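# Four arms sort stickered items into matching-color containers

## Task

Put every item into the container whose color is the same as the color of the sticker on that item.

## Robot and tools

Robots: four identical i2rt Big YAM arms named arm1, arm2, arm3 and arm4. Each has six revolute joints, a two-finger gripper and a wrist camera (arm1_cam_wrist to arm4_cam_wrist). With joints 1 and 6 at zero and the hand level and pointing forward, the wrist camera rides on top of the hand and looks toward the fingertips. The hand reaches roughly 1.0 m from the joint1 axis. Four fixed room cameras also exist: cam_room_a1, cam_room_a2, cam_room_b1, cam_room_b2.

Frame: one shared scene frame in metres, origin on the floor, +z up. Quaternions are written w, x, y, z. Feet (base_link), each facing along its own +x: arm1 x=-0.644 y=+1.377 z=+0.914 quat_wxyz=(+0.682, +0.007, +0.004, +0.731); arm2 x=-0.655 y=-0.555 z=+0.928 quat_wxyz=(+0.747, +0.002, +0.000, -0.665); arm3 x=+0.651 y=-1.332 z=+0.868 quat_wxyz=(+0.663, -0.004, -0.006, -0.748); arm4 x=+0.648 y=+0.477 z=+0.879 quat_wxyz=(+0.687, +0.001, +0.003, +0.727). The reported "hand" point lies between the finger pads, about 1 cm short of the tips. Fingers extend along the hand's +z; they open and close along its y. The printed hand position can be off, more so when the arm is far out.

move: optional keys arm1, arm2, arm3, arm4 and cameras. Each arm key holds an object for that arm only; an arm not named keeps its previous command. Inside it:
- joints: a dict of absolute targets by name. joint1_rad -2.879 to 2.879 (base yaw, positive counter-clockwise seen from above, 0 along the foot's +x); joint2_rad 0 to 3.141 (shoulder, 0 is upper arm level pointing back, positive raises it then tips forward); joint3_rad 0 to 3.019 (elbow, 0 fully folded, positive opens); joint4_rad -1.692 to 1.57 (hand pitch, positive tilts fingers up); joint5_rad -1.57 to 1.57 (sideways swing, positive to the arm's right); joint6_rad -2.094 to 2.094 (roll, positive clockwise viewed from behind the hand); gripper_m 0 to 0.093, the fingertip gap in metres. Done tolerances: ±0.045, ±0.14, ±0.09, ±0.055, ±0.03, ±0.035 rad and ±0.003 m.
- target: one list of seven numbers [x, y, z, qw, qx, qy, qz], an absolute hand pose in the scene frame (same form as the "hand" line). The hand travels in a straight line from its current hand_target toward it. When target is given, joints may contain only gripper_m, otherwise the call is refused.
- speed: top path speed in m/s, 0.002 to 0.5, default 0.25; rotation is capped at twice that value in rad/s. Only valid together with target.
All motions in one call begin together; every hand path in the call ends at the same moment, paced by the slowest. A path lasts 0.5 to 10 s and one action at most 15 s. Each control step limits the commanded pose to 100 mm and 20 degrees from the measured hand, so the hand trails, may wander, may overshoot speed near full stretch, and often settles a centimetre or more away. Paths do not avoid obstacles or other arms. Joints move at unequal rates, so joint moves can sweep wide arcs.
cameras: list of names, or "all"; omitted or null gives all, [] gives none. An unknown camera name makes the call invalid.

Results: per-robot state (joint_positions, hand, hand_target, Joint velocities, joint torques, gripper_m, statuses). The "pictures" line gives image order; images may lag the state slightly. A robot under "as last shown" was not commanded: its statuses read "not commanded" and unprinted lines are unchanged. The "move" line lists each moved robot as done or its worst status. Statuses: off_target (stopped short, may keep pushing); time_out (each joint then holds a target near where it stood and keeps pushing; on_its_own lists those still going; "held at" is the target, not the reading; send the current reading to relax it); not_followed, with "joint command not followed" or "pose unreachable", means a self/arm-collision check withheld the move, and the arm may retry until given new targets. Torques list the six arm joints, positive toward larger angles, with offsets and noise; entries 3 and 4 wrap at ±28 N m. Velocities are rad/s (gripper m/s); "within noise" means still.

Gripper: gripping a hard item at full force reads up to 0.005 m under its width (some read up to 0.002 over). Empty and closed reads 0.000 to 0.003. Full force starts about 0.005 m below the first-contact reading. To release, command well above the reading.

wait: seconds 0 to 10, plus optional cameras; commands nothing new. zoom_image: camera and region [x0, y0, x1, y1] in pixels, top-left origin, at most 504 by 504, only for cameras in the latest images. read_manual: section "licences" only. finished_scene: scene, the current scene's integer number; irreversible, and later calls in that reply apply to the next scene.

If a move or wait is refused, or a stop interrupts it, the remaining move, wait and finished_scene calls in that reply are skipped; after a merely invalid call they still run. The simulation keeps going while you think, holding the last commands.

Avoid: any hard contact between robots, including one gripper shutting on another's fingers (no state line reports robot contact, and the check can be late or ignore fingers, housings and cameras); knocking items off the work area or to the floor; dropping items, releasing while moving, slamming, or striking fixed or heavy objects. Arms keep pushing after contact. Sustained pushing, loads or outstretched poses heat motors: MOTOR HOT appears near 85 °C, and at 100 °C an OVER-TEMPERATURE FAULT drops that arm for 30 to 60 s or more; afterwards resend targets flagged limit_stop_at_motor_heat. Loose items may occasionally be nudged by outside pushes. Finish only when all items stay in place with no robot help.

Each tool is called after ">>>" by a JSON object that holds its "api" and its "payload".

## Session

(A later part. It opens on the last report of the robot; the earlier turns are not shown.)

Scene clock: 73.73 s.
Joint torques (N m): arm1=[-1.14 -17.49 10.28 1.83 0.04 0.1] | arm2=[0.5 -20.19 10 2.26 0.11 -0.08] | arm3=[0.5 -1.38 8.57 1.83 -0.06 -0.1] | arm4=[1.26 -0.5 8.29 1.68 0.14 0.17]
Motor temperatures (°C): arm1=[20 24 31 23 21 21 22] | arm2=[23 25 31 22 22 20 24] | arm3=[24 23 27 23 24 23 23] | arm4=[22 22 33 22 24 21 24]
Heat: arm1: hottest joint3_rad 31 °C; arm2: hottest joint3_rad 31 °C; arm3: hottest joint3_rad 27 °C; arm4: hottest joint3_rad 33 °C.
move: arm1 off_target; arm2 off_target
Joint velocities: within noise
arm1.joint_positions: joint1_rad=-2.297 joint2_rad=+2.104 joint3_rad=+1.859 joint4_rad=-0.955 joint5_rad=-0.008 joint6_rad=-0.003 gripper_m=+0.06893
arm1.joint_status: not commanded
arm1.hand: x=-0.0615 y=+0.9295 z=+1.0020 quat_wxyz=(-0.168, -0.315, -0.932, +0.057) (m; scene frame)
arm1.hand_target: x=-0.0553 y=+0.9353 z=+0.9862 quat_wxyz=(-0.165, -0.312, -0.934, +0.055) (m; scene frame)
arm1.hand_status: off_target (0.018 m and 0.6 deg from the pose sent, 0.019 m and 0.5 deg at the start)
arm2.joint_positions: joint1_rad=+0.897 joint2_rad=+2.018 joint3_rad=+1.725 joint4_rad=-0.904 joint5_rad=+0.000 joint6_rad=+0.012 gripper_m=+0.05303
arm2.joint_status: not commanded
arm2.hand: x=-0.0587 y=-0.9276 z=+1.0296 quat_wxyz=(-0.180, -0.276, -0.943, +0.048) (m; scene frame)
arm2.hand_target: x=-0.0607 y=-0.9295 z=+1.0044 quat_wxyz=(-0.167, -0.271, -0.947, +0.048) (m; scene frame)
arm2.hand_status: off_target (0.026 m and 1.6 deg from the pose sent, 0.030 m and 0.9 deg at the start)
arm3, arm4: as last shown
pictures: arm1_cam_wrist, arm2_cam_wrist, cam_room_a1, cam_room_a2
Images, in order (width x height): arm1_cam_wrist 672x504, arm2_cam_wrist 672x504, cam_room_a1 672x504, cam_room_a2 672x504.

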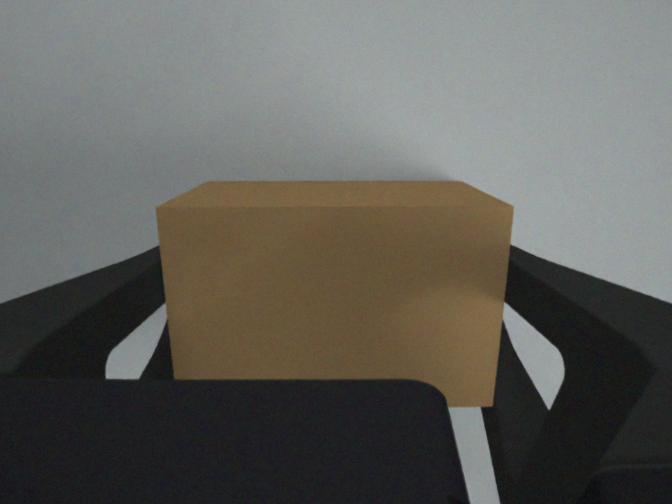

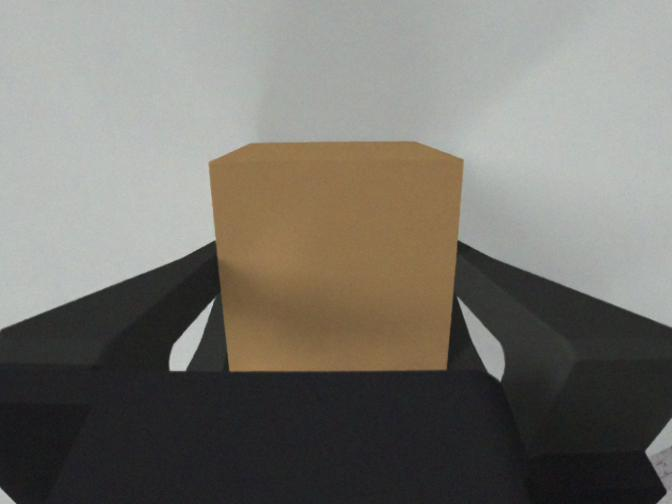

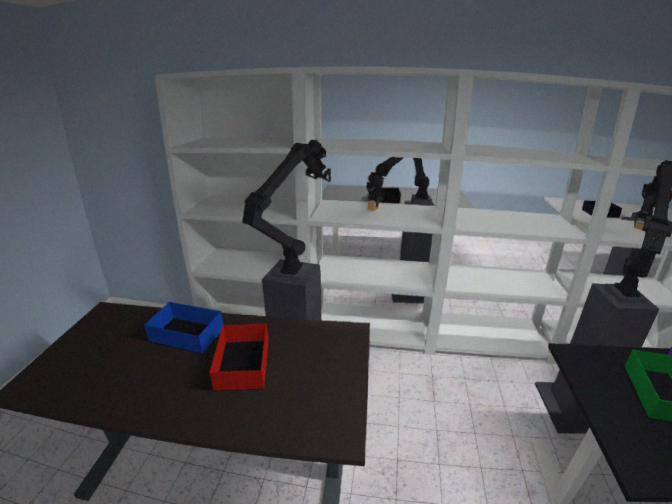

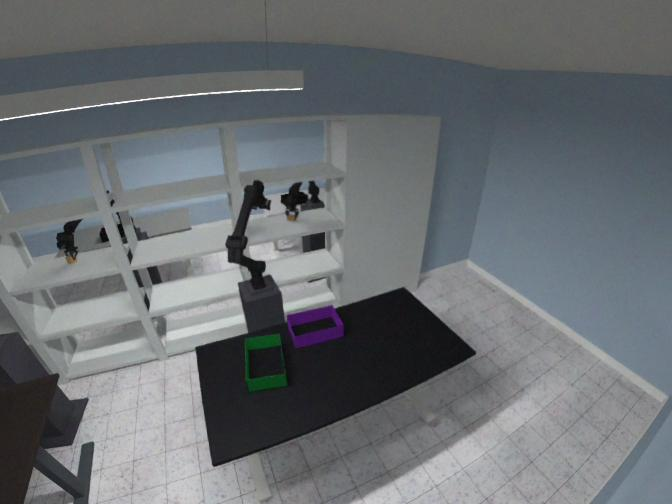

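>>> {"api": "move", "payload": {"arm1": {"joints":{"gripper_m":0.093}}, "arm2": {"joints":{"gripper_m":0.088}}, "cameras": []}}

>>> {"api": "move", "payload": {"arm1": {"target":[-0.30,1.11,1.15,0.165,0.312,0.934,-0.055],"speed":0.35}, "arm2": {"target":[-0.30,-0.78,1.15,0.1673,0.2715,0.9467,-0.048],"speed":0.35}, "arm3": {"target":[0.10,-1.03,1.19,0.1055,-0.888,0.2547,0.368],"speed":0.35}, "arm4": {"target":[0.10,0.82,1.19,0.121,-0.876,0.293,0.363],"speed":0.35}, "cameras": []}}

>>> {"api": "move", "payload": {"arm1": {"joints":{"joint2_rad":0.6,"joint3_rad":1.3,"joint4_rad":-1.5}}, "arm2": {"joints":{"joint2_rad":0.6,"joint3_rad":1.3,"joint4_rad":-1.5}}, "arm3": {"target":[0.0,-0.967,1.11,0.1055,-0.888,0.2547,0.368],"speed":0.35}, "arm4": {"target":[-0.01,0.90,1.10,0.121,-0.876,0.293,0.363],"speed":0.35}, "cameras": ["arm3_cam_wrist","arm4_cam_wrist"]}}

Scene clock: 110.03 s.
Joint torques (N m): arm1=[-0.62 -17.61 10.14 1.44 -0.07 0.02] | arm2=[0.62 -20.31 9.99 2.24 0.09 -0.08] | arm3=[0.5 -1.61 8.57 1.8 -0.05 -0.11] | arm4=[1.26 -0.44 8.17 1.54 0.13 0.14]
Motor temperatures (°C): arm1=[20 24 31 23 21 21 22] | arm2=[23 27 31 22 22 20 24] | arm3=[24 23 28 23 24 23 23] | arm4=[22 21 33 22 24 21 24]
Heat: arm1: hottest joint3_rad 31 °C; arm2: hottest joint3_rad 31 °C; arm3: hottest joint3_rad 28 °C; arm4: hottest joint3_rad 33 °C.
move: arm1 done; arm2 done
Joint velocities: within noise
arm1.joint_positions: joint1_rad=-2.298 joint2_rad=+2.104 joint3_rad=+1.859 joint4_rad=-0.948 joint5_rad=-0.006 joint6_rad=-0.001 gripper_m=+0.09297
arm1.joint_status: all done
arm1.hand: x=-0.0607 y=+0.9280 z=+1.0024 quat_wxyz=(-0.171, -0.316, -0.931, +0.059) (m; scene frame)
arm1.hand_target: x=-0.0555 y=+0.9353 z=+0.9861 quat_wxyz=(-0.165, -0.312, -0.934, +0.055) (m; scene frame)
arm1.hand_status: not commanded
arm2.joint_positions: joint1_rad=+0.897 joint2_rad=+2.018 joint3_rad=+1.725 joint4_rad=-0.902 joint5_rad=+0.000 joint6_rad=+0.011 gripper_m=+0.08793
arm2.joint_status: all done
arm2.hand: x=-0.0584 y=-0.9278 z=+1.0297 quat_wxyz=(-0.180, -0.276, -0.943, +0.049) (m; scene frame)
arm2.hand_target: x=-0.0607 y=-0.9295 z=+1.0044 quat_wxyz=(-0.167, -0.271, -0.947, +0.048) (m; scene frame)
arm2.hand_status: not commanded
arm3, arm4: as last shown
pictures: none
No camera images: "cameras" was empty.

Scene clock: 111.97 s.
Joint torques (N m): arm1=[-3.31 -6.24 11.17 0.61 -0.07 -0.07] | arm2=[0.56 -9.41 10.1 0.96 0.01 -0.02] | arm3=[2.32 -16.38 14.58 1.83 0.14 0.03] | arm4=[0.85 -17.08 13.37 1.58 0.25 0.2]
Motor temperatures (°C): arm1=[20 25 31 23 21 21 22] | arm2=[23 27 31 22 22 20 24] | arm3=[24 23 29 23 24 23 23] | arm4=[22 21 33 22 24 21 24]
Heat: arm1: hottest joint3_rad 31 °C; arm2: hottest joint3_rad 31 °C; arm3: hottest joint3_rad 29 °C; arm4: hottest joint3_rad 33 °C.
move: arm1 done; arm2 off_target; arm3 off_target; arm4 off_target
Joint velocities: within noise
arm1.joint_positions: joint1_rad=-2.298 joint2_rad=+1.234 joint3_rad=+1.143 joint4_rad=-1.101 joint5_rad=-0.014 joint6_rad=-0.013 gripper_m=+0.09297
arm1.joint_status: not commanded
arm1.hand: x=-0.2963 y=+1.1134 z=+1.1533 quat_wxyz=(-0.172, -0.310, -0.933, +0.057) (m; scene frame)
arm1.hand_target: x=-0.3000 y=+1.1101 z=+1.1501 quat_wxyz=(-0.165, -0.312, -0.934, +0.055) (m; scene frame)
arm1.hand_status: done (0.006 m and 0.9 deg from the pose sent, 0.335 m and 1.0 deg at the start)
arm2.joint_positions: joint1_rad=+0.897 joint2_rad=+1.212 joint3_rad=+1.095 joint4_rad=-1.064 joint5_rad=+0.002 joint6_rad=+0.006 gripper_m=+0.08793
arm2.joint_status: not commanded
arm2.hand: x=-0.2944 y=-0.7819 z=+1.1628 quat_wxyz=(-0.186, -0.273, -0.942, +0.052) (m; scene frame)
arm2.hand_target: x=-0.3001 y=-0.7799 z=+1.1503 quat_wxyz=(-0.167, -0.272, -0.947, +0.048) (m; scene frame)
arm2.hand_status: off_target (0.014 m and 2.3 deg from the pose sent, 0.308 m and 1.6 deg at the start)
arm3.joint_positions: joint1_rad=-1.939 joint2_rad=+1.511 joint3_rad=+1.419 joint4_rad=-0.761 joint5_rad=+0.063 joint6_rad=+0.043 gripper_m=+0.09402
arm3.joint_status: not commanded
arm3.hand: x=+0.1172 y=-1.0309 z=+1.1535 quat_wxyz=(+0.101, -0.901, +0.259, +0.334) (m; scene frame)
arm3.hand_target: x=+0.1021 y=-1.0311 z=+1.1902 quat_wxyz=(+0.105, -0.888, +0.255, +0.368) (m; scene frame)
arm3.hand_status: off_target (0.040 m and 4.3 deg from the pose sent, 0.385 m and 4.4 deg at the start)
arm4.joint_positions: joint1_rad=+0.973 joint2_rad=+1.569 joint3_rad=+1.451 joint4_rad=-0.741 joint5_rad=+0.078 joint6_rad=+0.062 gripper_m=+0.09401
arm4.joint_status: not commanded
arm4.hand: x=+0.1164 y=+0.8149 z=+1.1570 quat_wxyz=(-0.116, +0.890, -0.292, -0.331) (m; scene frame)
arm4.hand_target: x=+0.1018 y=+0.8187 z=+1.1902 quat_wxyz=(-0.121, +0.876, -0.293, -0.363) (m; scene frame)
arm4.hand_status: off_target (0.037 m and 4.0 deg from the pose sent, 0.413 m and 6.4 deg at the start)
pictures: none
No camera images: "cameras" was empty.

Scene clock: 113.43 s.
Joint torques (N m): arm1=[-2.73 3.96 11.43 1.25 -0.06 -0.09] | arm2=[0.56 1.44 10.61 1.69 0.01 -0.02] | arm3=[1.2 -23 14.22 1.78 -0.04 -0.11] | arm4=[0.5 -24.7 12.9 1.13 0.04 0.01]
Motor temperatures (°C): arm1=[20 25 32 23 21 21 22] | arm2=[23 27 31 22 22 20 24] | arm3=[24 23 29 23 24 23 23] | arm4=[22 22 33 22 24 21 24]
Heat: arm1: hottest joint3_rad 32 °C; arm2: hottest joint3_rad 31 °C; arm3: hottest joint3_rad 29 °C; arm4: hottest joint3_rad 33 °C.
move: arm1 done; arm2 done; arm3 off_target; arm4 off_target
Joint velocities: within noise
arm1.joint_positions: joint1_rad=-2.298 joint2_rad=+0.593 joint3_rad=+1.280 joint4_rad=-1.493 joint5_rad=-0.014 joint6_rad=-0.014 gripper_m=+0.09297
arm1.joint_status: all done
arm1.hand: x=-0.4669 y=+1.2475 z=+1.3727 quat_wxyz=(-0.347, -0.291, -0.884, +0.118) (m; scene frame)
arm1.hand_target: x=-0.4683 y=+1.2458 z=+1.3796 quat_wxyz=(-0.349, -0.292, -0.882, +0.121) (m; scene frame)
arm1.hand_status: not commanded
arm2.joint_positions: joint1_rad=+0.897 joint2_rad=+0.593 joint3_rad=+1.288 joint4_rad=-1.488 joint5_rad=+0.002 joint6_rad=+0.006 gripper_m=+0.08793
arm2.joint_status: all done
arm2.hand: x=-0.4756 y=-0.6701 z=+1.3945 quat_wxyz=(-0.365, -0.258, -0.889, +0.102) (m; scene frame)
arm2.hand_target: x=-0.4763 y=-0.6705 z=+1.3966 quat_wxyz=(-0.361, -0.256, -0.891, +0.104) (m; scene frame)
arm2.hand_status: not commanded
arm3.joint_positions: joint1_rad=-1.939 joint2_rad=+1.851 joint3_rad=+1.636 joint4_rad=-0.644 joint5_rad=+0.057 joint6_rad=+0.043 gripper_m=+0.09402
arm3.joint_status: not commanded
arm3.hand: x=+0.0137 y=-0.9783 z=+1.0683 quat_wxyz=(+0.097, -0.902, +0.258, +0.332) (m; scene frame)
arm3.hand_target: x=+0.0023 y=-0.9683 z=+1.1102 quat_wxyz=(+0.106, -0.888, +0.255, +0.368) (m; scene frame)
arm3.hand_status: off_target (0.045 m and 4.6 deg from the pose sent, 0.140 m and 4.3 deg at the start)
arm4.joint_positions: joint1_rad=+0.968 joint2_rad=+1.971 joint3_rad=+1.749 joint4_rad=-0.635 joint5_rad=+0.072 joint6_rad=+0.062 gripper_m=+0.09401
arm4.joint_status: not commanded
arm4.hand: x=+0.0007 y=+0.8874 z=+1.0623 quat_wxyz=(-0.114, +0.889, -0.293, -0.332) (m; scene frame)
arm4.hand_target: x=-0.0081 y=+0.8987 z=+1.1001 quat_wxyz=(-0.121, +0.876, -0.293, -0.363) (m; scene frame)
arm4.hand_status: off_target (0.041 m and 3.9 deg from the pose sent, 0.163 m and 4.0 deg at the start)
pictures: arm3_cam_wrist, arm4_cam_wrist
Images, in order (width x height): arm3_cam_wrist 672x504, arm4_cam_wrist 672x504.

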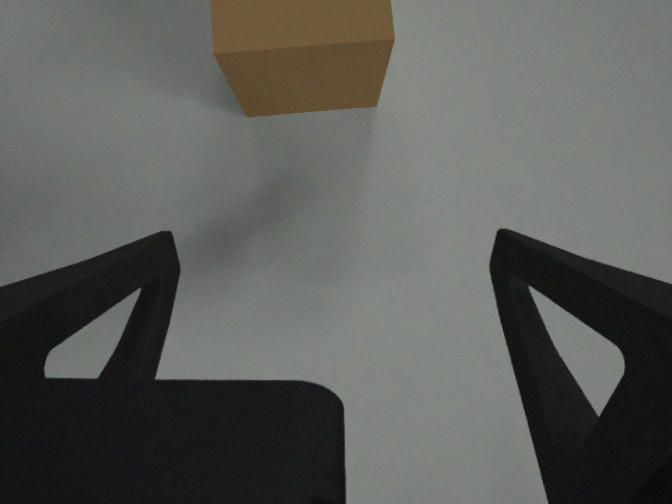

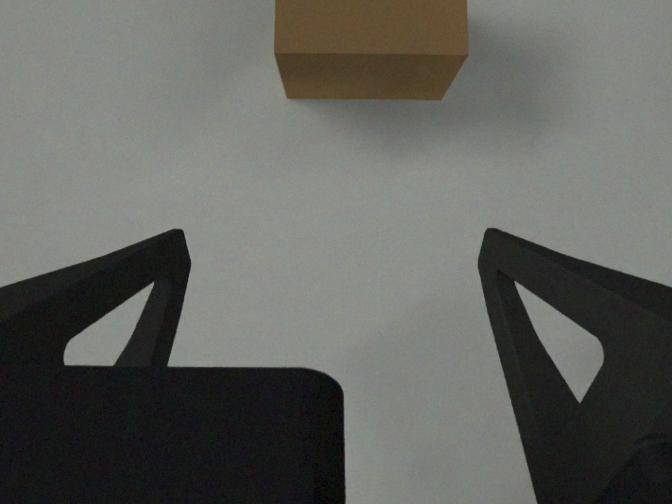

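>>> {"api": "move", "payload": {"arm3": {"target":[-0.076,-0.933,1.02,0.0861,-0.9003,0.2079,0.373],"speed":0.17}, "arm4": {"target":[-0.072,0.958,0.995,0.121,-0.876,0.293,0.363],"speed":0.17}, "cameras": ["arm3_cam_wrist","arm4_cam_wrist"]}}

Scene clock: 132.77 s.
Joint torques (N m): arm1=[-2.55 3.43 11.3 1.07 -0.08 -0.07] | arm2=[0.44 1.32 10.61 1.66 0.01 -0.02] | arm3=[0.32 -21.95 13.39 1.62 -0.09 -0.11] | arm4=[0.38 -23 12.31 1.32 0.03 -0.02]
Motor temperatures (°C): arm1=[20 24 31 23 21 21 22] | arm2=[23 26 30 22 22 20 23] | arm3=[24 24 30 23 24 23 23] | arm4=[22 23 33 22 24 21 24]
Heat: arm1: hottest joint3_rad 31 °C; arm2: hottest joint3_rad 30 °C; arm3: hottest joint3_rad 30 °C; arm4: hottest joint3_rad 33 °C.
move: arm3 off_target; arm4 off_target
Joint velocities: within noise
arm1, arm2: as last shown
arm3.joint_positions: joint1_rad=-1.939 joint2_rad=+2.085 joint3_rad=+1.851 joint4_rad=-0.559 joint5_rad=-0.026 joint6_rad=-0.038 gripper_m=+0.09400
arm3.joint_status: not commanded
arm3.hand: x=-0.0687 y=-0.9510 z=+1.0236 quat_wxyz=(+0.081, -0.903, +0.205, +0.368) (m; scene frame)
arm3.hand_target: x=-0.0749 y=-0.9336 z=+1.0202 quat_wxyz=(+0.086, -0.900, +0.208, +0.373) (m; scene frame)
arm3.hand_status: off_target (0.020 m and 1.0 deg from the pose sent, 0.112 m and 7.6 deg at the start)
arm4.joint_positions: joint1_rad=+0.947 joint2_rad=+2.215 joint3_rad=+1.993 joint4_rad=-0.564 joint5_rad=+0.054 joint6_rad=+0.052 gripper_m=+0.09399
arm4.joint_status: not commanded
arm4.hand: x=-0.0643 y=+0.9435 z=+1.0139 quat_wxyz=(-0.119, +0.876, -0.292, -0.365) (m; scene frame)
arm4.hand_target: x=-0.0703 y=+0.9569 z=+0.9950 quat_wxyz=(-0.121, +0.876, -0.293, -0.363) (m; scene frame)
arm4.hand_status: off_target (0.025 m and 0.3 deg from the pose sent, 0.122 m and 3.9 deg at the start)
pictures: arm3_cam_wrist, arm4_cam_wrist
Images, in order (width x height): arm3_cam_wrist 672x504, arm4_cam_wrist 672x504.

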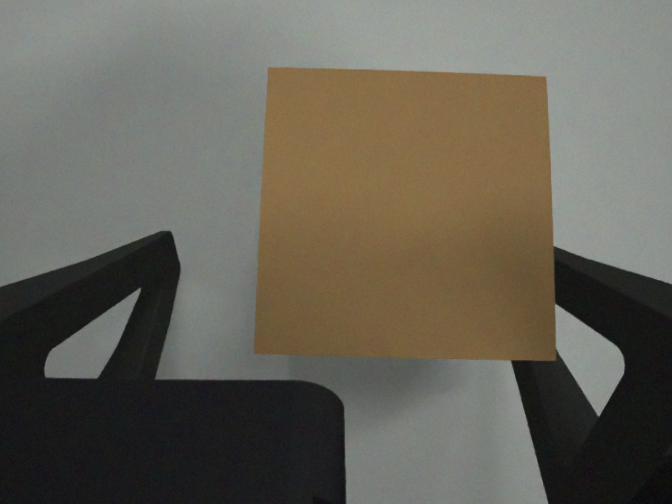

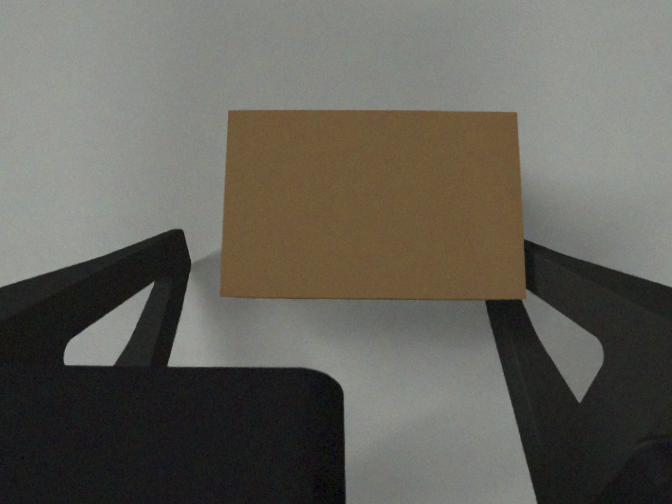

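>>> {"api": "move", "payload": {"arm3": {"joints":{"gripper_m":0.042}}, "arm4": {"joints":{"gripper_m":0.055}}, "cameras": ["arm3_cam_wrist","arm4_cam_wrist"]}}

Scene clock: 139.70 s.
Joint torques (N m): arm1=[-2.49 4.19 11.19 1.21 -0.03 -0.09] | arm2=[0.5 1.14 10.62 1.66 0.01 -0.02] | arm3=[0.26 -21.95 13.37 1.62 -0.04 -0.12] | arm4=[0.62 -22.95 12.36 1.33 0.06 -0.01]
Motor temperatures (°C): arm1=[20 24 31 23 21 21 22] | arm2=[23 26 30 22 22 20 23] | arm3=[24 25 31 23 24 23 23] | arm4=[22 24 35 22 24 21 24]
Heat: arm1: hottest joint3_rad 31 °C; arm2: hottest joint3_rad 30 °C; arm3: hottest joint3_rad 31 °C; arm4: hottest joint3_rad 35 °C.
move: arm3 off_target; arm4 off_target
Joint velocities: within noise
arm1, arm2: as last shown
arm3.joint_positions: joint1_rad=-1.940 joint2_rad=+2.085 joint3_rad=+1.851 joint4_rad=-0.559 joint5_rad=-0.027 joint6_rad=-0.038 gripper_m=+0.05319
arm3.joint_status: gripper_m off_target (ended at +0.05322, target +0.04200)
arm3.hand: x=-0.0685 y=-0.9506 z=+1.0232 quat_wxyz=(+0.081, -0.904, +0.205, +0.368) (m; scene frame)
arm3.hand_target: x=-0.0748 y=-0.9335 z=+1.0199 quat_wxyz=(+0.086, -0.900, +0.208, +0.373) (m; scene frame)
arm3.hand_status: not commanded
arm4.joint_positions: joint1_rad=+0.941 joint2_rad=+2.216 joint3_rad=+1.994 joint4_rad=-0.564 joint5_rad=+0.053 joint6_rad=+0.050 gripper_m=+0.06929
arm4.joint_status: gripper_m off_target (ended at +0.06931, target +0.05500)
arm4.hand: x=-0.0617 y=+0.9479 z=+1.0139 quat_wxyz=(-0.120, +0.875, -0.294, -0.365) (m; scene frame)
arm4.hand_target: x=-0.0703 y=+0.9570 z=+0.9951 quat_wxyz=(-0.121, +0.876, -0.293, -0.363) (m; scene frame)
arm4.hand_status: not commanded
pictures: arm3_cam_wrist, arm4_cam_wrist
Images, in order (width x height): arm3_cam_wrist 672x504, arm4_cam_wrist 672x504.

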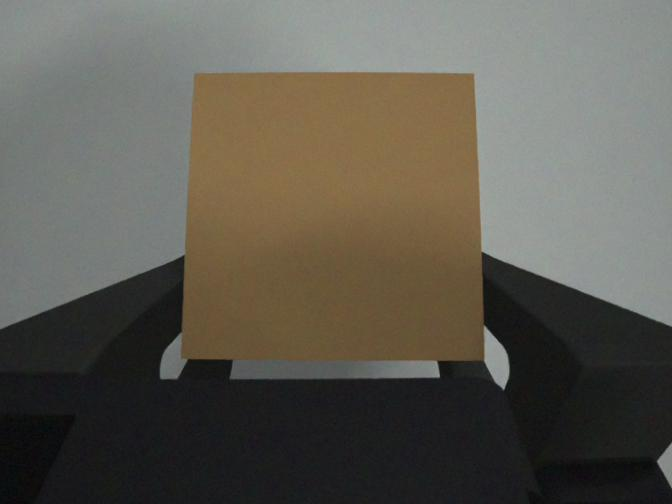

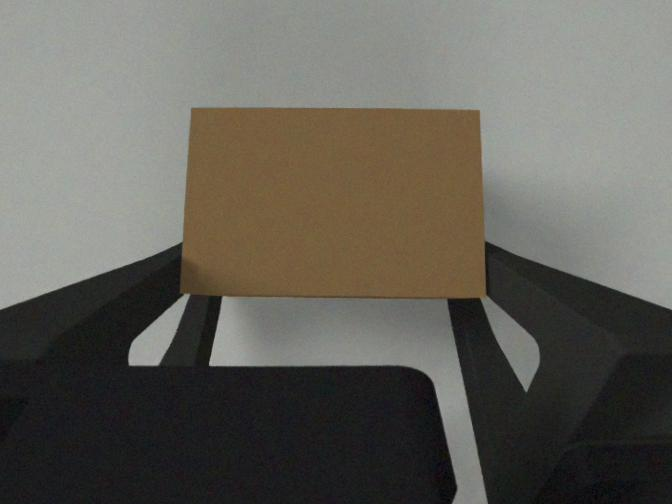

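Both gripped. Lifting out, folding and turning toward the containers.

>>> {"api": "move", "payload": {"arm3": {"target":[0.12,-1.035,1.16,0.0861,-0.9003,0.2079,0.373],"speed":0.3}, "arm4": {"target":[0.12,0.81,1.15,0.121,-0.876,0.293,0.363],"speed":0.3}, "cameras": []}}

>>> {"api": "move", "payload": {"arm3": {"joints":{"joint2_rad":0.8,"joint3_rad":1.3,"joint4_rad":-1.35,"joint5_rad":0,"joint6_rad":0}}, "arm4": {"joints":{"joint2_rad":0.8,"joint3_rad":1.3,"joint4_rad":-1.35,"joint5_rad":0,"joint6_rad":0}}, "cameras": []}}

>>> {"api": "move", "payload": {"arm3": {"joints":{"joint1_rad":1.03}}, "arm4": {"joints":{"joint1_rad":-1.2}}, "cameras": ["arm3_cam_wrist","arm4_cam_wrist"]}}

Scene clock: 147.93 s.
Joint torques (N m): arm1=[-2.32 4.13 11.25 1.17 -0.02 -0.05] | arm2=[0.56 1.26 10.61 1.69 0 -0.02] | arm3=[0.38 -14.92 9.68 1.26 -0.11 -0.12] | arm4=[1.32 -15.09 9.52 0.79 0.23 0.16]
Motor temperatures (°C): arm1=[20 24 31 23 21 21 22] | arm2=[23 25 30 22 22 20 23] | arm3=[24 25 32 23 24 23 24] | arm4=[22 25 36 22 24 21 25]
Heat: arm1: hottest joint3_rad 31 °C; arm2: hottest joint3_rad 30 °C; arm3: hottest joint3_rad 32 °C; arm4: hottest joint3_rad 36 °C.
move: arm3 done; arm4 done
Joint velocities: within noise
arm1, arm2: as last shown
arm3.joint_positions: joint1_rad=-1.948 joint2_rad=+1.461 joint3_rad=+1.357 joint4_rad=-0.662 joint5_rad=-0.031 joint6_rad=-0.042 gripper_m=+0.05319
arm3.joint_status: not commanded
arm3.hand: x=+0.1154 y=-1.0424 z=+1.1656 quat_wxyz=(+0.084, -0.898, +0.204, +0.379) (m; scene frame)
arm3.hand_target: x=+0.1200 y=-1.0352 z=+1.1600 quat_wxyz=(+0.086, -0.900, +0.208, +0.373) (m; scene frame)
arm3.hand_status: done (0.010 m and 0.9 deg from the pose sent, 0.248 m and 1.0 deg at the start)
arm4.joint_positions: joint1_rad=+0.972 joint2_rad=+1.516 joint3_rad=+1.352 joint4_rad=-0.606 joint5_rad=+0.076 joint6_rad=+0.060 gripper_m=+0.06929
arm4.joint_status: not commanded
arm4.hand: x=+0.1224 y=+0.8121 z=+1.1579 quat_wxyz=(-0.125, +0.874, -0.288, -0.371) (m; scene frame)
arm4.hand_target: x=+0.1201 y=+0.8098 z=+1.1501 quat_wxyz=(-0.121, +0.876, -0.293, -0.363) (m; scene frame)
arm4.hand_status: done (0.009 m and 1.2 deg from the pose sent, 0.266 m and 0.3 deg at the start)
pictures: none
No camera images: "cameras" was empty.

Scene clock: 149.50 s.
Joint torques (N m): arm1=[-2.84 4.01 11.43 0.96 -0.08 -0.04] | arm2=[0.56 1.2 10.62 1.68 0.01 -0.02] | arm3=[0.44 -3.08 10.33 1.16 0.11 0.02] | arm4=[1.73 -2.14 9.95 0.57 -0.02 -0.11]
Motor temperatures (°C): arm1=[20 24 31 23 21 21 22] | arm2=[23 25 30 22 22 20 23] | arm3=[24 25 32 23 24 23 24] | arm4=[22 25 36 22 24 21 25]
Heat: arm1: hottest joint3_rad 31 °C; arm2: hottest joint3_rad 30 °C; arm3: hottest joint3_rad 32 °C; arm4: hottest joint3_rad 36 °C.
move: arm3 done; arm4 done
Joint velocities: within noise
arm1, arm2: as last shown
arm3.joint_positions: joint1_rad=-1.950 joint2_rad=+0.804 joint3_rad=+1.286 joint4_rad=-1.346 joint5_rad=-0.003 joint6_rad=-0.008 gripper_m=+0.05318
arm3.joint_status: all done
arm3.hand: x=+0.3806 y=-1.1782 z=+1.3038 quat_wxyz=(+0.080, -0.911, +0.230, +0.333) (m; scene frame)
arm3.hand_target: x=+0.3844 y=-1.1752 z=+1.3114 quat_wxyz=(+0.083, -0.906, +0.240, +0.339) (m; scene frame)
arm3.hand_status: not commanded
arm4.joint_positions: joint1_rad=+0.972 joint2_rad=+0.798 joint3_rad=+1.280 joint4_rad=-1.340 joint5_rad=+0.004 joint6_rad=+0.013 gripper_m=+0.06929
arm4.joint_status: all done
arm4.hand: x=+0.3878 y=+0.6382 z=+1.3183 quat_wxyz=(-0.091, +0.900, -0.259, -0.338) (m; scene frame)
arm4.hand_target: x=+0.3875 y=+0.6356 z=+1.3261 quat_wxyz=(-0.091, +0.902, -0.249, -0.342) (m; scene frame)
arm4.hand_status: not commanded
pictures: none
No camera images: "cameras" was empty.

Scene clock: 151.83 s.
Joint torques (N m): arm1=[-2.2 4.07 11.44 1.2 -0.05 -0.02] | arm2=[0.44 1.44 10.59 1.68 0.01 -0.02] | arm3=[1.79 -3.19 10.25 1.16 0.13 0] | arm4=[0.91 -2.37 9.83 0.65 0.01 -0.09]
Motor temperatures (°C): arm1=[20 24 31 23 21 21 22] | arm2=[23 25 30 22 22 20 23] | arm3=[24 25 32 23 24 23 24] | arm4=[22 25 36 22 24 21 25]
Heat: arm1: hottest joint3_rad 31 °C; arm2: hottest joint3_rad 30 °C; arm3: hottest joint3_rad 32 °C; arm4: hottest joint3_rad 36 °C.
move: arm3 done; arm4 done
Joint velocities: within noise
arm1, arm2: as last shown
arm3.joint_positions: joint1_rad=+1.021 joint2_rad=+0.807 joint3_rad=+1.286 joint4_rad=-1.346 joint5_rad=-0.003 joint6_rad=-0.006 gripper_m=+0.05319
arm3.joint_status: all done
arm3.hand: x=+0.8919 y=-1.5172 z=+1.3082 quat_wxyz=(-0.328, -0.304, -0.886, +0.119) (m; scene frame)
arm3.hand_target: x=+0.8913 y=-1.5135 z=+1.3166 quat_wxyz=(-0.336, -0.301, -0.884, +0.120) (m; scene frame)
arm3.hand_status: not commanded
arm4.joint_positions: joint1_rad=-1.198 joint2_rad=+0.798 joint3_rad=+1.280 joint4_rad=-1.340 joint5_rad=+0.001 joint6_rad=+0.012 gripper_m=+0.06929
arm4.joint_status: all done
arm4.hand: x=+0.9292 y=+0.6059 z=+1.3158 quat_wxyz=(-0.338, +0.195, -0.918, -0.075) (m; scene frame)
arm4.hand_target: x=+0.9284 y=+0.6050 z=+1.3237 quat_wxyz=(-0.342, +0.199, -0.915, -0.074) (m; scene frame)
arm4.hand_status: not commanded
pictures: arm3_cam_wrist, arm4_cam_wrist
Images, in order (width x height): arm3_cam_wrist 672x504, arm4_cam_wrist 672x504.

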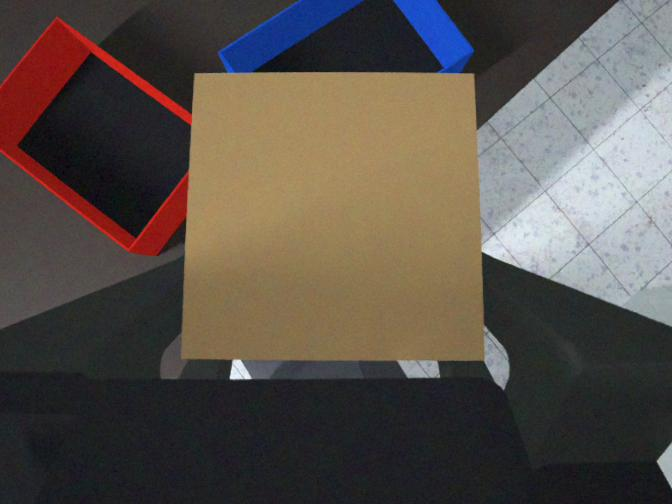

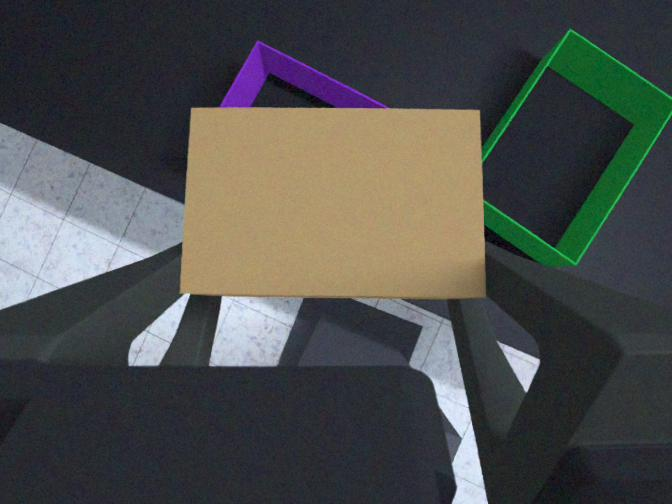

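>>> {"api": "move", "payload": {"arm3": {"target":[1.12,-1.719,0.97,0.382,0.032,0.923,-0.0134],"speed":0.4}, "arm4": {"target":[1.08,0.692,0.97,0.382,0.032,0.923,-0.0134],"speed":0.4}, "cameras": ["arm3_cam_wrist","arm4_cam_wrist","cam_room_b1","cam_room_b2"]}}

Scene clock: 157.67 s.
Joint torques (N m): arm1=[-2.55 3.66 11.33 0.95 -0.08 -0.05] | arm2=[0.56 1.32 10.59 1.69 0.01 -0.02] | arm3=[0.09 -18.84 11.88 1.63 -0.49 -0.12] | arm4=[1.14 -12.75 8.28 1.5 0.53 0.2]
Motor temperatures (°C): arm1=[20 24 31 23 21 21 22] | arm2=[23 25 30 22 22 20 23] | arm3=[24 25 32 23 24 23 24] | arm4=[22 25 37 22 24 21 25]
Heat: arm1: hottest joint3_rad 31 °C; arm2: hottest joint3_rad 30 °C; arm3: hottest joint3_rad 32 °C; arm4: hottest joint3_rad 37 °C.
move: arm3 off_target; arm4 off_target
Joint velocities: within noise
arm1, arm2: as last shown
arm3.joint_positions: joint1_rad=+0.872 joint2_rad=+1.757 joint3_rad=+1.106 joint4_rad=-0.384 joint5_rad=-0.513 joint6_rad=-0.582 gripper_m=+0.05318
arm3.joint_status: not commanded
arm3.hand: x=+1.1073 y=-1.6948 z=+0.9375 quat_wxyz=(-0.354, -0.041, -0.934, -0.015) (m; scene frame)
arm3.hand_target: x=+1.1185 y=-1.7176 z=+0.9709 quat_wxyz=(-0.382, -0.032, -0.924, +0.014) (m; scene frame)
arm3.hand_status: off_target (0.042 m and 4.9 deg from the pose sent, 0.455 m and 34.4 deg at the start)
arm4.joint_positions: joint1_rad=-1.008 joint2_rad=+1.445 joint3_rad=+0.741 joint4_rad=-0.251 joint5_rad=+0.465 joint6_rad=+0.519 gripper_m=+0.06929
arm4.joint_status: not commanded
arm4.hand: x=+1.0727 y=+0.6840 z=+0.9564 quat_wxyz=(-0.365, -0.023, -0.930, +0.028) (m; scene frame)
arm4.hand_target: x=+1.0798 y=+0.6918 z=+0.9702 quat_wxyz=(-0.382, -0.032, -0.924, +0.013) (m; scene frame)
arm4.hand_status: off_target (0.017 m and 2.9 deg from the pose sent, 0.387 m and 28.4 deg at the start)
pictures: arm3_cam_wrist, arm4_cam_wrist, cam_room_b1, cam_room_b2
Images, in order (width x height): arm3_cam_wrist 672x504, arm4_cam_wrist 672x504, cam_room_b1 672x504, cam_room_b2 672x504.

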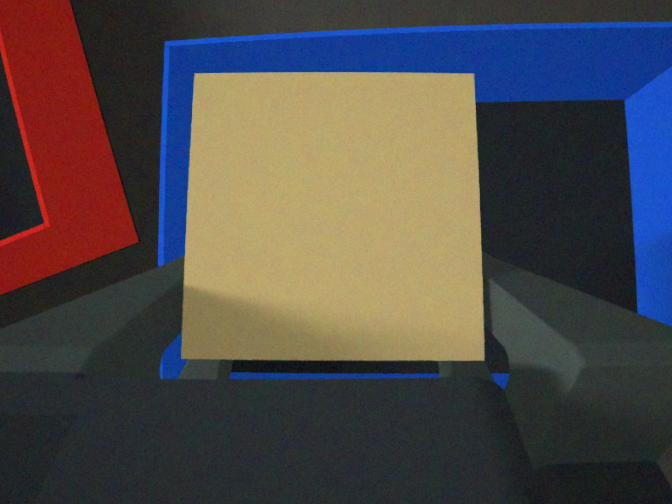

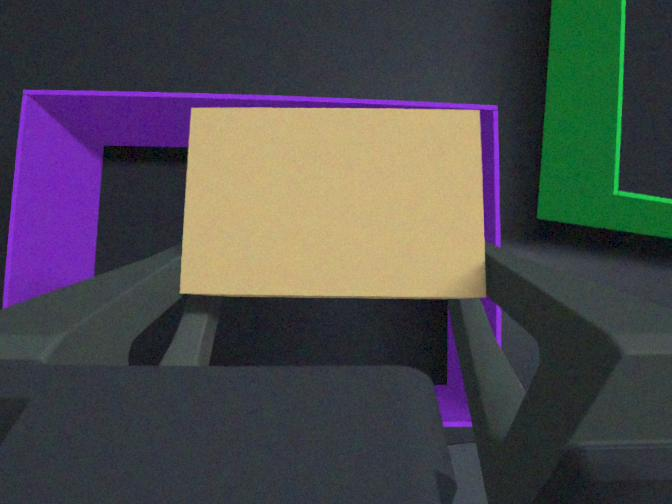

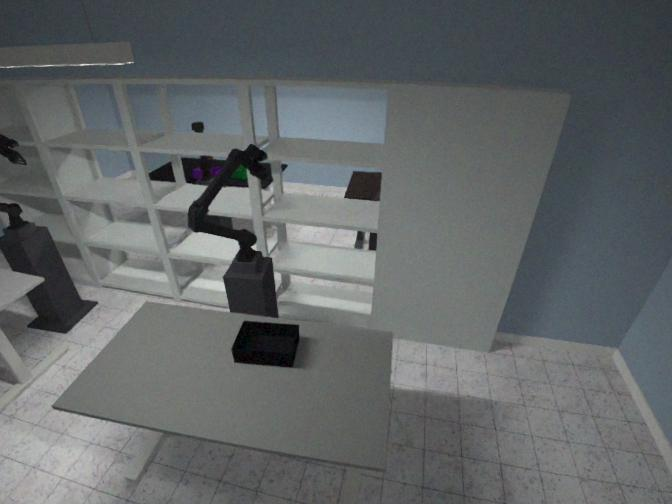

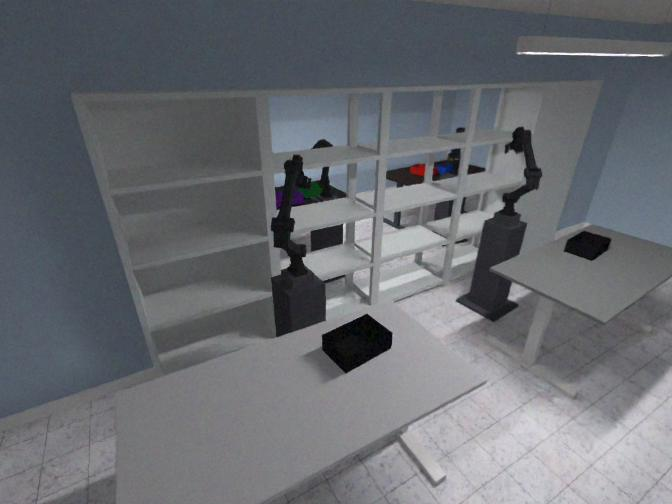

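>>> {"api": "move", "payload": {"arm3": {"target":[1.157,-1.772,0.90,0.382,0.032,0.923,-0.0134],"speed":0.3}, "arm4": {"target":[1.091,0.738,0.88,0.382,0.032,0.923,-0.0134],"speed":0.3}, "cameras": ["arm3_cam_wrist","arm4_cam_wrist"]}}

Scene clock: 171.67 s.
Joint torques (N m): arm1=[-2.9 4.01 11.26 1.06 -0.06 -0.05] | arm2=[0.44 1.26 10.63 1.7 0 -0.02] | arm3=[0.21 -21.83 11.15 1.54 -0.46 -0.14] | arm4=[0.97 -15.33 7.86 1.37 0.55 0.16]
Motor temperatures (°C): arm1=[20 24 31 23 21 21 22] | arm2=[23 25 30 22 22 20 23] | arm3=[24 26 33 23 24 23 24] | arm4=[22 24 36 22 24 21 26]
Heat: arm1: hottest joint3_rad 31 °C; arm2: hottest joint3_rad 30 °C; arm3: hottest joint3_rad 33 °C; arm4: hottest joint3_rad 36 °C.
move: arm3 off_target; arm4 off_target
Joint velocities: within noise
arm1, arm2: as last shown
arm3.joint_positions: joint1_rad=+0.857 joint2_rad=+2.001 joint3_rad=+1.265 joint4_rad=-0.297 joint5_rad=-0.521 joint6_rad=-0.595 gripper_m=+0.05318
arm3.joint_status: not commanded
arm3.hand: x=+1.1444 y=-1.7482 z=+0.8707 quat_wxyz=(-0.358, -0.041, -0.933, -0.013) (m; scene frame)
arm3.hand_target: x=+1.1556 y=-1.7707 z=+0.9007 quat_wxyz=(-0.382, -0.032, -0.924, +0.014) (m; scene frame)
arm3.hand_status: off_target (0.040 m and 4.4 deg from the pose sent, 0.099 m and 4.9 deg at the start)
arm4.joint_positions: joint1_rad=-0.926 joint2_rad=+1.734 joint3_rad=+0.753 joint4_rad=-0.025 joint5_rad=+0.510 joint6_rad=+0.587 gripper_m=+0.06929
arm4.joint_status: not commanded
arm4.hand: x=+1.0725 y=+0.7240 z=+0.8610 quat_wxyz=(-0.359, -0.016, -0.933, +0.033) (m; scene frame)
arm4.hand_target: x=+1.0902 y=+0.7374 z=+0.8807 quat_wxyz=(-0.382, -0.032, -0.923, +0.013) (m; scene frame)
arm4.hand_status: off_target (0.030 m and 4.1 deg from the pose sent, 0.095 m and 2.9 deg at the start)
pictures: arm3_cam_wrist, arm4_cam_wrist
Images, in order (width x height): arm3_cam_wrist 672x504, arm4_cam_wrist 672x504.

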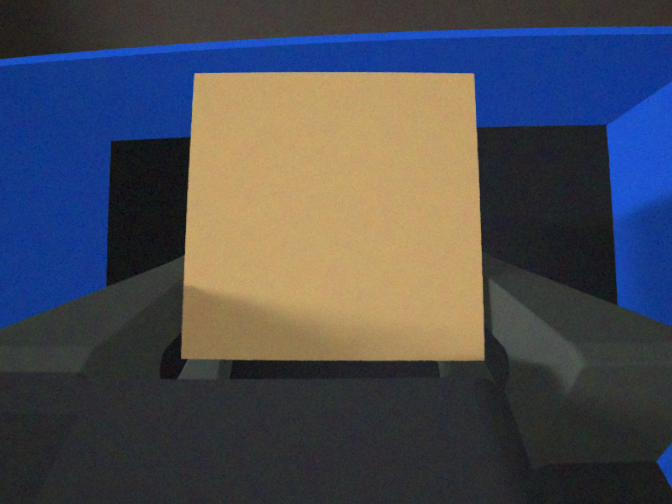

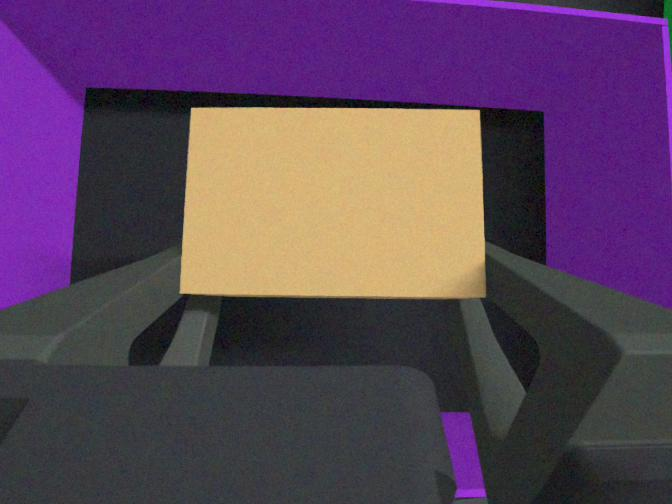

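>>> {"api": "move", "payload": {"arm3": {"target":[1.163,-1.77,0.80,0.382,0.032,0.923,-0.0134],"speed":0.2}, "arm4": {"target":[1.101,0.738,0.785,0.382,0.032,0.923,-0.0134],"speed":0.2}, "cameras": []}}

>>> {"api": "move", "payload": {"arm3": {"target":[1.163,-1.77,0.775,0.382,0.032,0.923,-0.0134],"speed":0.06}, "arm4": {"target":[1.101,0.738,0.76,0.382,0.032,0.923,-0.0134],"speed":0.06}, "cameras": ["arm3_cam_wrist","arm4_cam_wrist"]}}

Scene clock: 179.23 s.
Joint torques (N m): arm1=[-3.02 4.01 11.36 1.39 -0.05 -0.07] | arm2=[0.44 1.38 10.59 1.66 0.01 -0.02] | arm3=[1.03 -22.59 8.81 1.73 -0.33 -0.03] | arm4=[0.03 -15.97 5.3 1.5 0.3 0.02]
Motor temperatures (°C): arm1=[20 24 32 23 21 21 22] | arm2=[23 25 30 22 22 20 23] | arm3=[24 26 32 23 24 23 24] | arm4=[22 24 35 22 25 21 26]
Heat: arm1: hottest joint3_rad 32 °C; arm2: hottest joint3_rad 30 °C; arm3: hottest joint3_rad 32 °C; arm4: hottest joint3_rad 35 °C.
move: arm3 off_target; arm4 off_target
Joint velocities: within noise
arm1.joint_positions: joint1_rad=-2.298 joint2_rad=+0.593 joint3_rad=+1.280 joint4_rad=-1.493 joint5_rad=-0.014 joint6_rad=-0.014 gripper_m=+0.09297
arm1.joint_status: not commanded
arm1.hand: x=-0.4669 y=+1.2475 z=+1.3727 quat_wxyz=(-0.347, -0.291, -0.884, +0.118) (m; scene frame)
arm1.hand_target: x=-0.4683 y=+1.2458 z=+1.3796 quat_wxyz=(-0.349, -0.292, -0.882, +0.121) (m; scene frame)
arm1.hand_status: not commanded
arm2.joint_positions: joint1_rad=+0.897 joint2_rad=+0.593 joint3_rad=+1.288 joint4_rad=-1.488 joint5_rad=+0.002 joint6_rad=+0.006 gripper_m=+0.08793
arm2.joint_status: not commanded
arm2.hand: x=-0.4756 y=-0.6701 z=+1.3945 quat_wxyz=(-0.365, -0.258, -0.889, +0.102) (m; scene frame)
arm2.hand_target: x=-0.4763 y=-0.6705 z=+1.3966 quat_wxyz=(-0.361, -0.256, -0.891, +0.104) (m; scene frame)
arm2.hand_status: not commanded
arm3.joint_positions: joint1_rad=+0.857 joint2_rad=+2.186 joint3_rad=+1.265 joint4_rad=-0.094 joint5_rad=-0.519 joint6_rad=-0.595 gripper_m=+0.05318
arm3.joint_status: not commanded
arm3.hand: x=+1.1482 y=-1.7541 z=+0.7791 quat_wxyz=(-0.363, -0.039, -0.931, -0.006) (m; scene frame)
arm3.hand_target: x=+1.1623 y=-1.7692 z=+0.8005 quat_wxyz=(-0.382, -0.032, -0.923, +0.013) (m; scene frame)
arm3.hand_status: off_target (0.030 m and 3.3 deg from the pose sent, 0.076 m and 4.4 deg at the start)
arm4.joint_positions: joint1_rad=-0.935 joint2_rad=+1.997 joint3_rad=+0.780 joint4_rad=+0.240 joint5_rad=+0.508 joint6_rad=+0.587 gripper_m=+0.06929
arm4.joint_status: not commanded
arm4.hand: x=+1.0861 y=+0.7302 z=+0.7780 quat_wxyz=(-0.369, -0.024, -0.929, +0.025) (m; scene frame)
arm4.hand_target: x=+1.1007 y=+0.7378 z=+0.7856 quat_wxyz=(-0.382, -0.032, -0.923, +0.013) (m; scene frame)
arm4.hand_status: off_target (0.018 m and 2.3 deg from the pose sent, 0.082 m and 4.1 deg at the start)
pictures: none
No camera images: "cameras" was empty.

Scene clock: 180.30 s.
Joint torques (N m): arm1=[-2.37 4.19 11.38 1.06 -0.03 -0.03] | arm2=[0.5 1.26 10.59 1.69 0.01 -0.02] | arm3=[1.14 -20.78 9.09 1.76 -0.3 -0.01] | arm4=[0.26 -15.38 5.09 1.48 0.33 0.05]
Motor temperatures (°C): arm1=[20 24 32 23 21 21 22] | arm2=[23 25 30 22 22 20 23] | arm3=[24 26 32 23 24 23 24] | arm4=[22 24 35 22 25 21 26]
Heat: arm1: hottest joint3_rad 32 °C; arm2: hottest joint3_rad 30 °C; arm3: hottest joint3_rad 32 °C; arm4: hottest joint3_rad 35 °C.
move: arm3 off_target; arm4 off_target
Joint velocities: within noise
arm1, arm2: as last shown
arm3.joint_positions: joint1_rad=+0.857 joint2_rad=+2.215 joint3_rad=+1.265 joint4_rad=-0.049 joint5_rad=-0.519 joint6_rad=-0.595 gripper_m=+0.05318
arm3.joint_status: not commanded
arm3.hand: x=+1.1495 y=-1.7557 z=+0.7665 quat_wxyz=(-0.368, -0.036, -0.929, +0.000) (m; scene frame)
arm3.hand_target: x=+1.1624 y=-1.7694 z=+0.7757 quat_wxyz=(-0.382, -0.032, -0.923, +0.013) (m; scene frame)
arm3.hand_status: off_target (0.021 m and 2.4 deg from the pose sent, 0.022 m and 3.3 deg at the start)
arm4.joint_positions: joint1_rad=-0.935 joint2_rad=+2.057 joint3_rad=+0.790 joint4_rad=+0.301 joint5_rad=+0.508 joint6_rad=+0.587 gripper_m=+0.06929
arm4.joint_status: not commanded
arm4.hand: x=+1.0880 y=+0.7317 z=+0.7594 quat_wxyz=(-0.373, -0.026, -0.927, +0.022) (m; scene frame)
arm4.hand_target: x=+1.1007 y=+0.7378 z=+0.7604 quat_wxyz=(-0.382, -0.032, -0.923, +0.013) (m; scene frame)
arm4.hand_status: off_target (0.014 m and 1.7 deg from the pose sent, 0.025 m and 2.3 deg at the start)
pictures: arm3_cam_wrist, arm4_cam_wrist
Images, in order (width x height): arm3_cam_wrist 672x504, arm4_cam_wrist 672x504.

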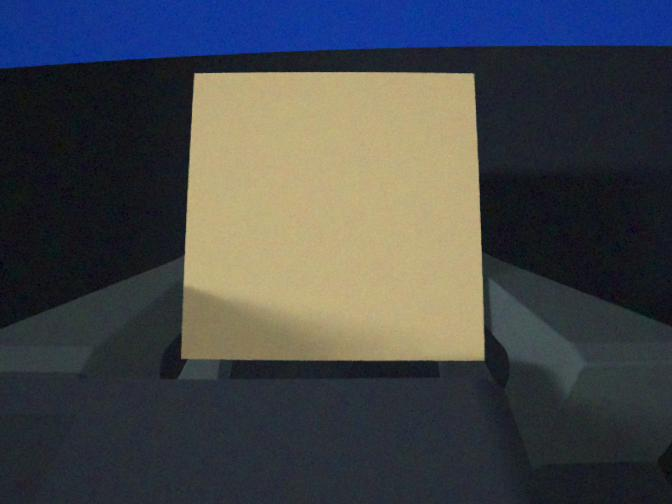

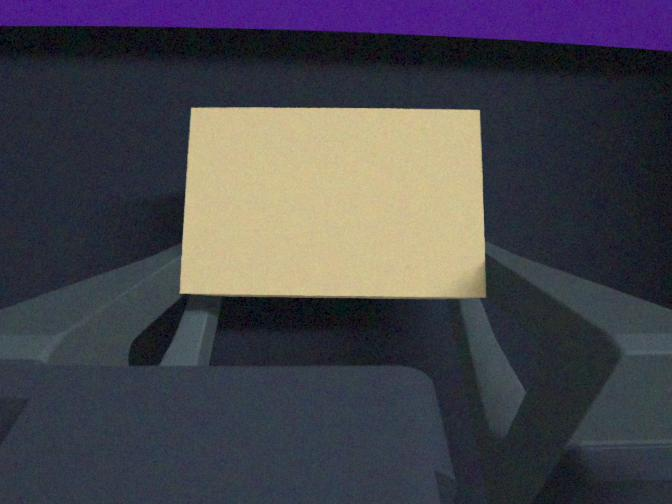

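>>> {"api": "move", "payload": {"arm3": {"target":[1.163,-1.77,0.757,0.382,0.032,0.923,-0.0134],"speed":0.06}, "arm4": {"target":[1.101,0.738,0.745,0.382,0.032,0.923,-0.0134],"speed":0.06}, "cameras": []}}

>>> {"api": "move", "payload": {"arm3": {"target":[1.163,-1.77,0.742,0.382,0.032,0.923,-0.0134],"speed":0.06}, "arm4": {"target":[1.101,0.738,0.735,0.382,0.032,0.923,-0.0134],"speed":0.06}, "cameras": ["arm3_cam_wrist","arm4_cam_wrist"]}}

Scene clock: 185.47 s.
Joint torques (N m): arm1=[-2.61 3.96 11.34 1.21 -0.03 -0.09] | arm2=[0.62 1.26 10.58 1.72 0.01 -0.03] | arm3=[1.26 -20.42 9.1 1.77 -0.3 -0.02] | arm4=[0.56 -14.68 4.64 1.55 0.31 0.01]
Motor temperatures (°C): arm1=[20 24 32 23 21 21 22] | arm2=[23 25 30 22 22 20 23] | arm3=[24 26 31 23 24 23 24] | arm4=[22 24 34 22 24 21 26]
Heat: arm1: hottest joint3_rad 32 °C; arm2: hottest joint3_rad 30 °C; arm3: hottest joint3_rad 31 °C; arm4: hottest joint3_rad 34 °C.
move: arm3 off_target; arm4 done
Joint velocities: within noise
arm1, arm2: as last shown
arm3.joint_positions: joint1_rad=+0.857 joint2_rad=+2.248 joint3_rad=+1.268 joint4_rad=-0.017 joint5_rad=-0.519 joint6_rad=-0.595 gripper_m=+0.05318
arm3.joint_status: not commanded
arm3.hand: x=+1.1491 y=-1.7554 z=+0.7508 quat_wxyz=(-0.369, -0.036, -0.929, +0.000) (m; scene frame)
arm3.hand_target: x=+1.1624 y=-1.7694 z=+0.7577 quat_wxyz=(-0.382, -0.032, -0.923, +0.013) (m; scene frame)
arm3.hand_status: off_target (0.021 m and 2.3 deg from the pose sent, 0.022 m and 2.4 deg at the start)
arm4.joint_positions: joint1_rad=-0.938 joint2_rad=+2.090 joint3_rad=+0.807 joint4_rad=+0.339 joint5_rad=+0.508 joint6_rad=+0.587 gripper_m=+0.06929
arm4.joint_status: not commanded
arm4.hand: x=+1.0946 y=+0.7355 z=+0.7521 quat_wxyz=(-0.380, -0.030, -0.924, +0.016) (m; scene frame)
arm4.hand_target: x=+1.1007 y=+0.7377 z=+0.7451 quat_wxyz=(-0.382, -0.032, -0.923, +0.014) (m; scene frame)
arm4.hand_status: done (0.010 m and 0.5 deg from the pose sent, 0.020 m and 1.7 deg at the start)
pictures: none
No camera images: "cameras" was empty.

Scene clock: 186.43 s.
Joint torques (N m): arm1=[-3.02 4.37 11.36 1.14 -0.06 -0.07] | arm2=[0.56 1.2 10.58 1.66 0.01 -0.02] | arm3=[1.2 -19.02 8.68 1.62 -0.28 -0.01] | arm4=[0.5 -14.1 4.08 1.44 0.3 0.04]
Motor temperatures (°C): arm1=[20 24 32 23 21 21 22] | arm2=[23 25 30 22 22 20 23] | arm3=[24 26 31 23 24 23 24] | arm4=[22 24 34 22 24 21 26]
Heat: arm1: hottest joint3_rad 32 °C; arm2: hottest joint3_rad 30 °C; arm3: hottest joint3_rad 31 °C; arm4: hottest joint3_rad 34 °C.
move: arm3 off_target; arm4 off_target
Joint velocities: within noise
arm1, arm2: as last shown
arm3.joint_positions: joint1_rad=+0.857 joint2_rad=+2.264 joint3_rad=+1.281 joint4_rad=+0.013 joint5_rad=-0.519 joint6_rad=-0.595 gripper_m=+0.05318
arm3.joint_status: not commanded
arm3.hand: x=+1.1546 y=-1.7614 z=+0.7488 quat_wxyz=(-0.378, -0.032, -0.925, +0.009) (m; scene frame)
arm3.hand_target: x=+1.1625 y=-1.7695 z=+0.7422 quat_wxyz=(-0.382, -0.032, -0.923, +0.013) (m; scene frame)
arm3.hand_status: off_target (0.014 m and 0.8 deg from the pose sent, 0.022 m and 2.3 deg at the start)
arm4.joint_positions: joint1_rad=-0.940 joint2_rad=+2.111 joint3_rad=+0.820 joint4_rad=+0.365 joint5_rad=+0.508 joint6_rad=+0.587 gripper_m=+0.06929
arm4.joint_status: not commanded
arm4.hand: x=+1.1002 y=+0.7382 z=+0.7484 quat_wxyz=(-0.386, -0.033, -0.922, +0.011) (m; scene frame)
arm4.hand_target: x=+1.1006 y=+0.7377 z=+0.7353 quat_wxyz=(-0.382, -0.032, -0.923, +0.014) (m; scene frame)
arm4.hand_status: off_target (0.013 m and 0.5 deg from the pose sent, 0.018 m and 0.5 deg at the start)
pictures: arm3_cam_wrist, arm4_cam_wrist
Images, in order (width x height): arm3_cam_wrist 672x504, arm4_cam_wrist 672x504.

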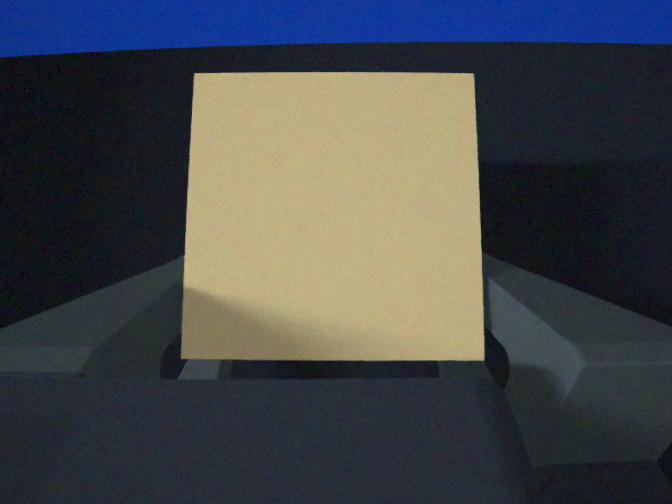

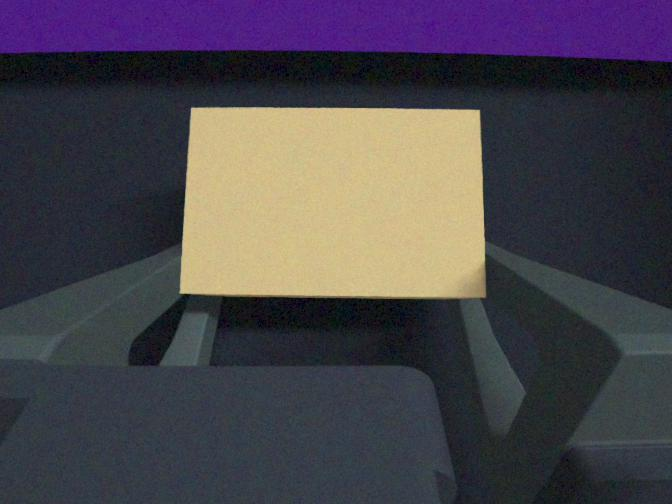

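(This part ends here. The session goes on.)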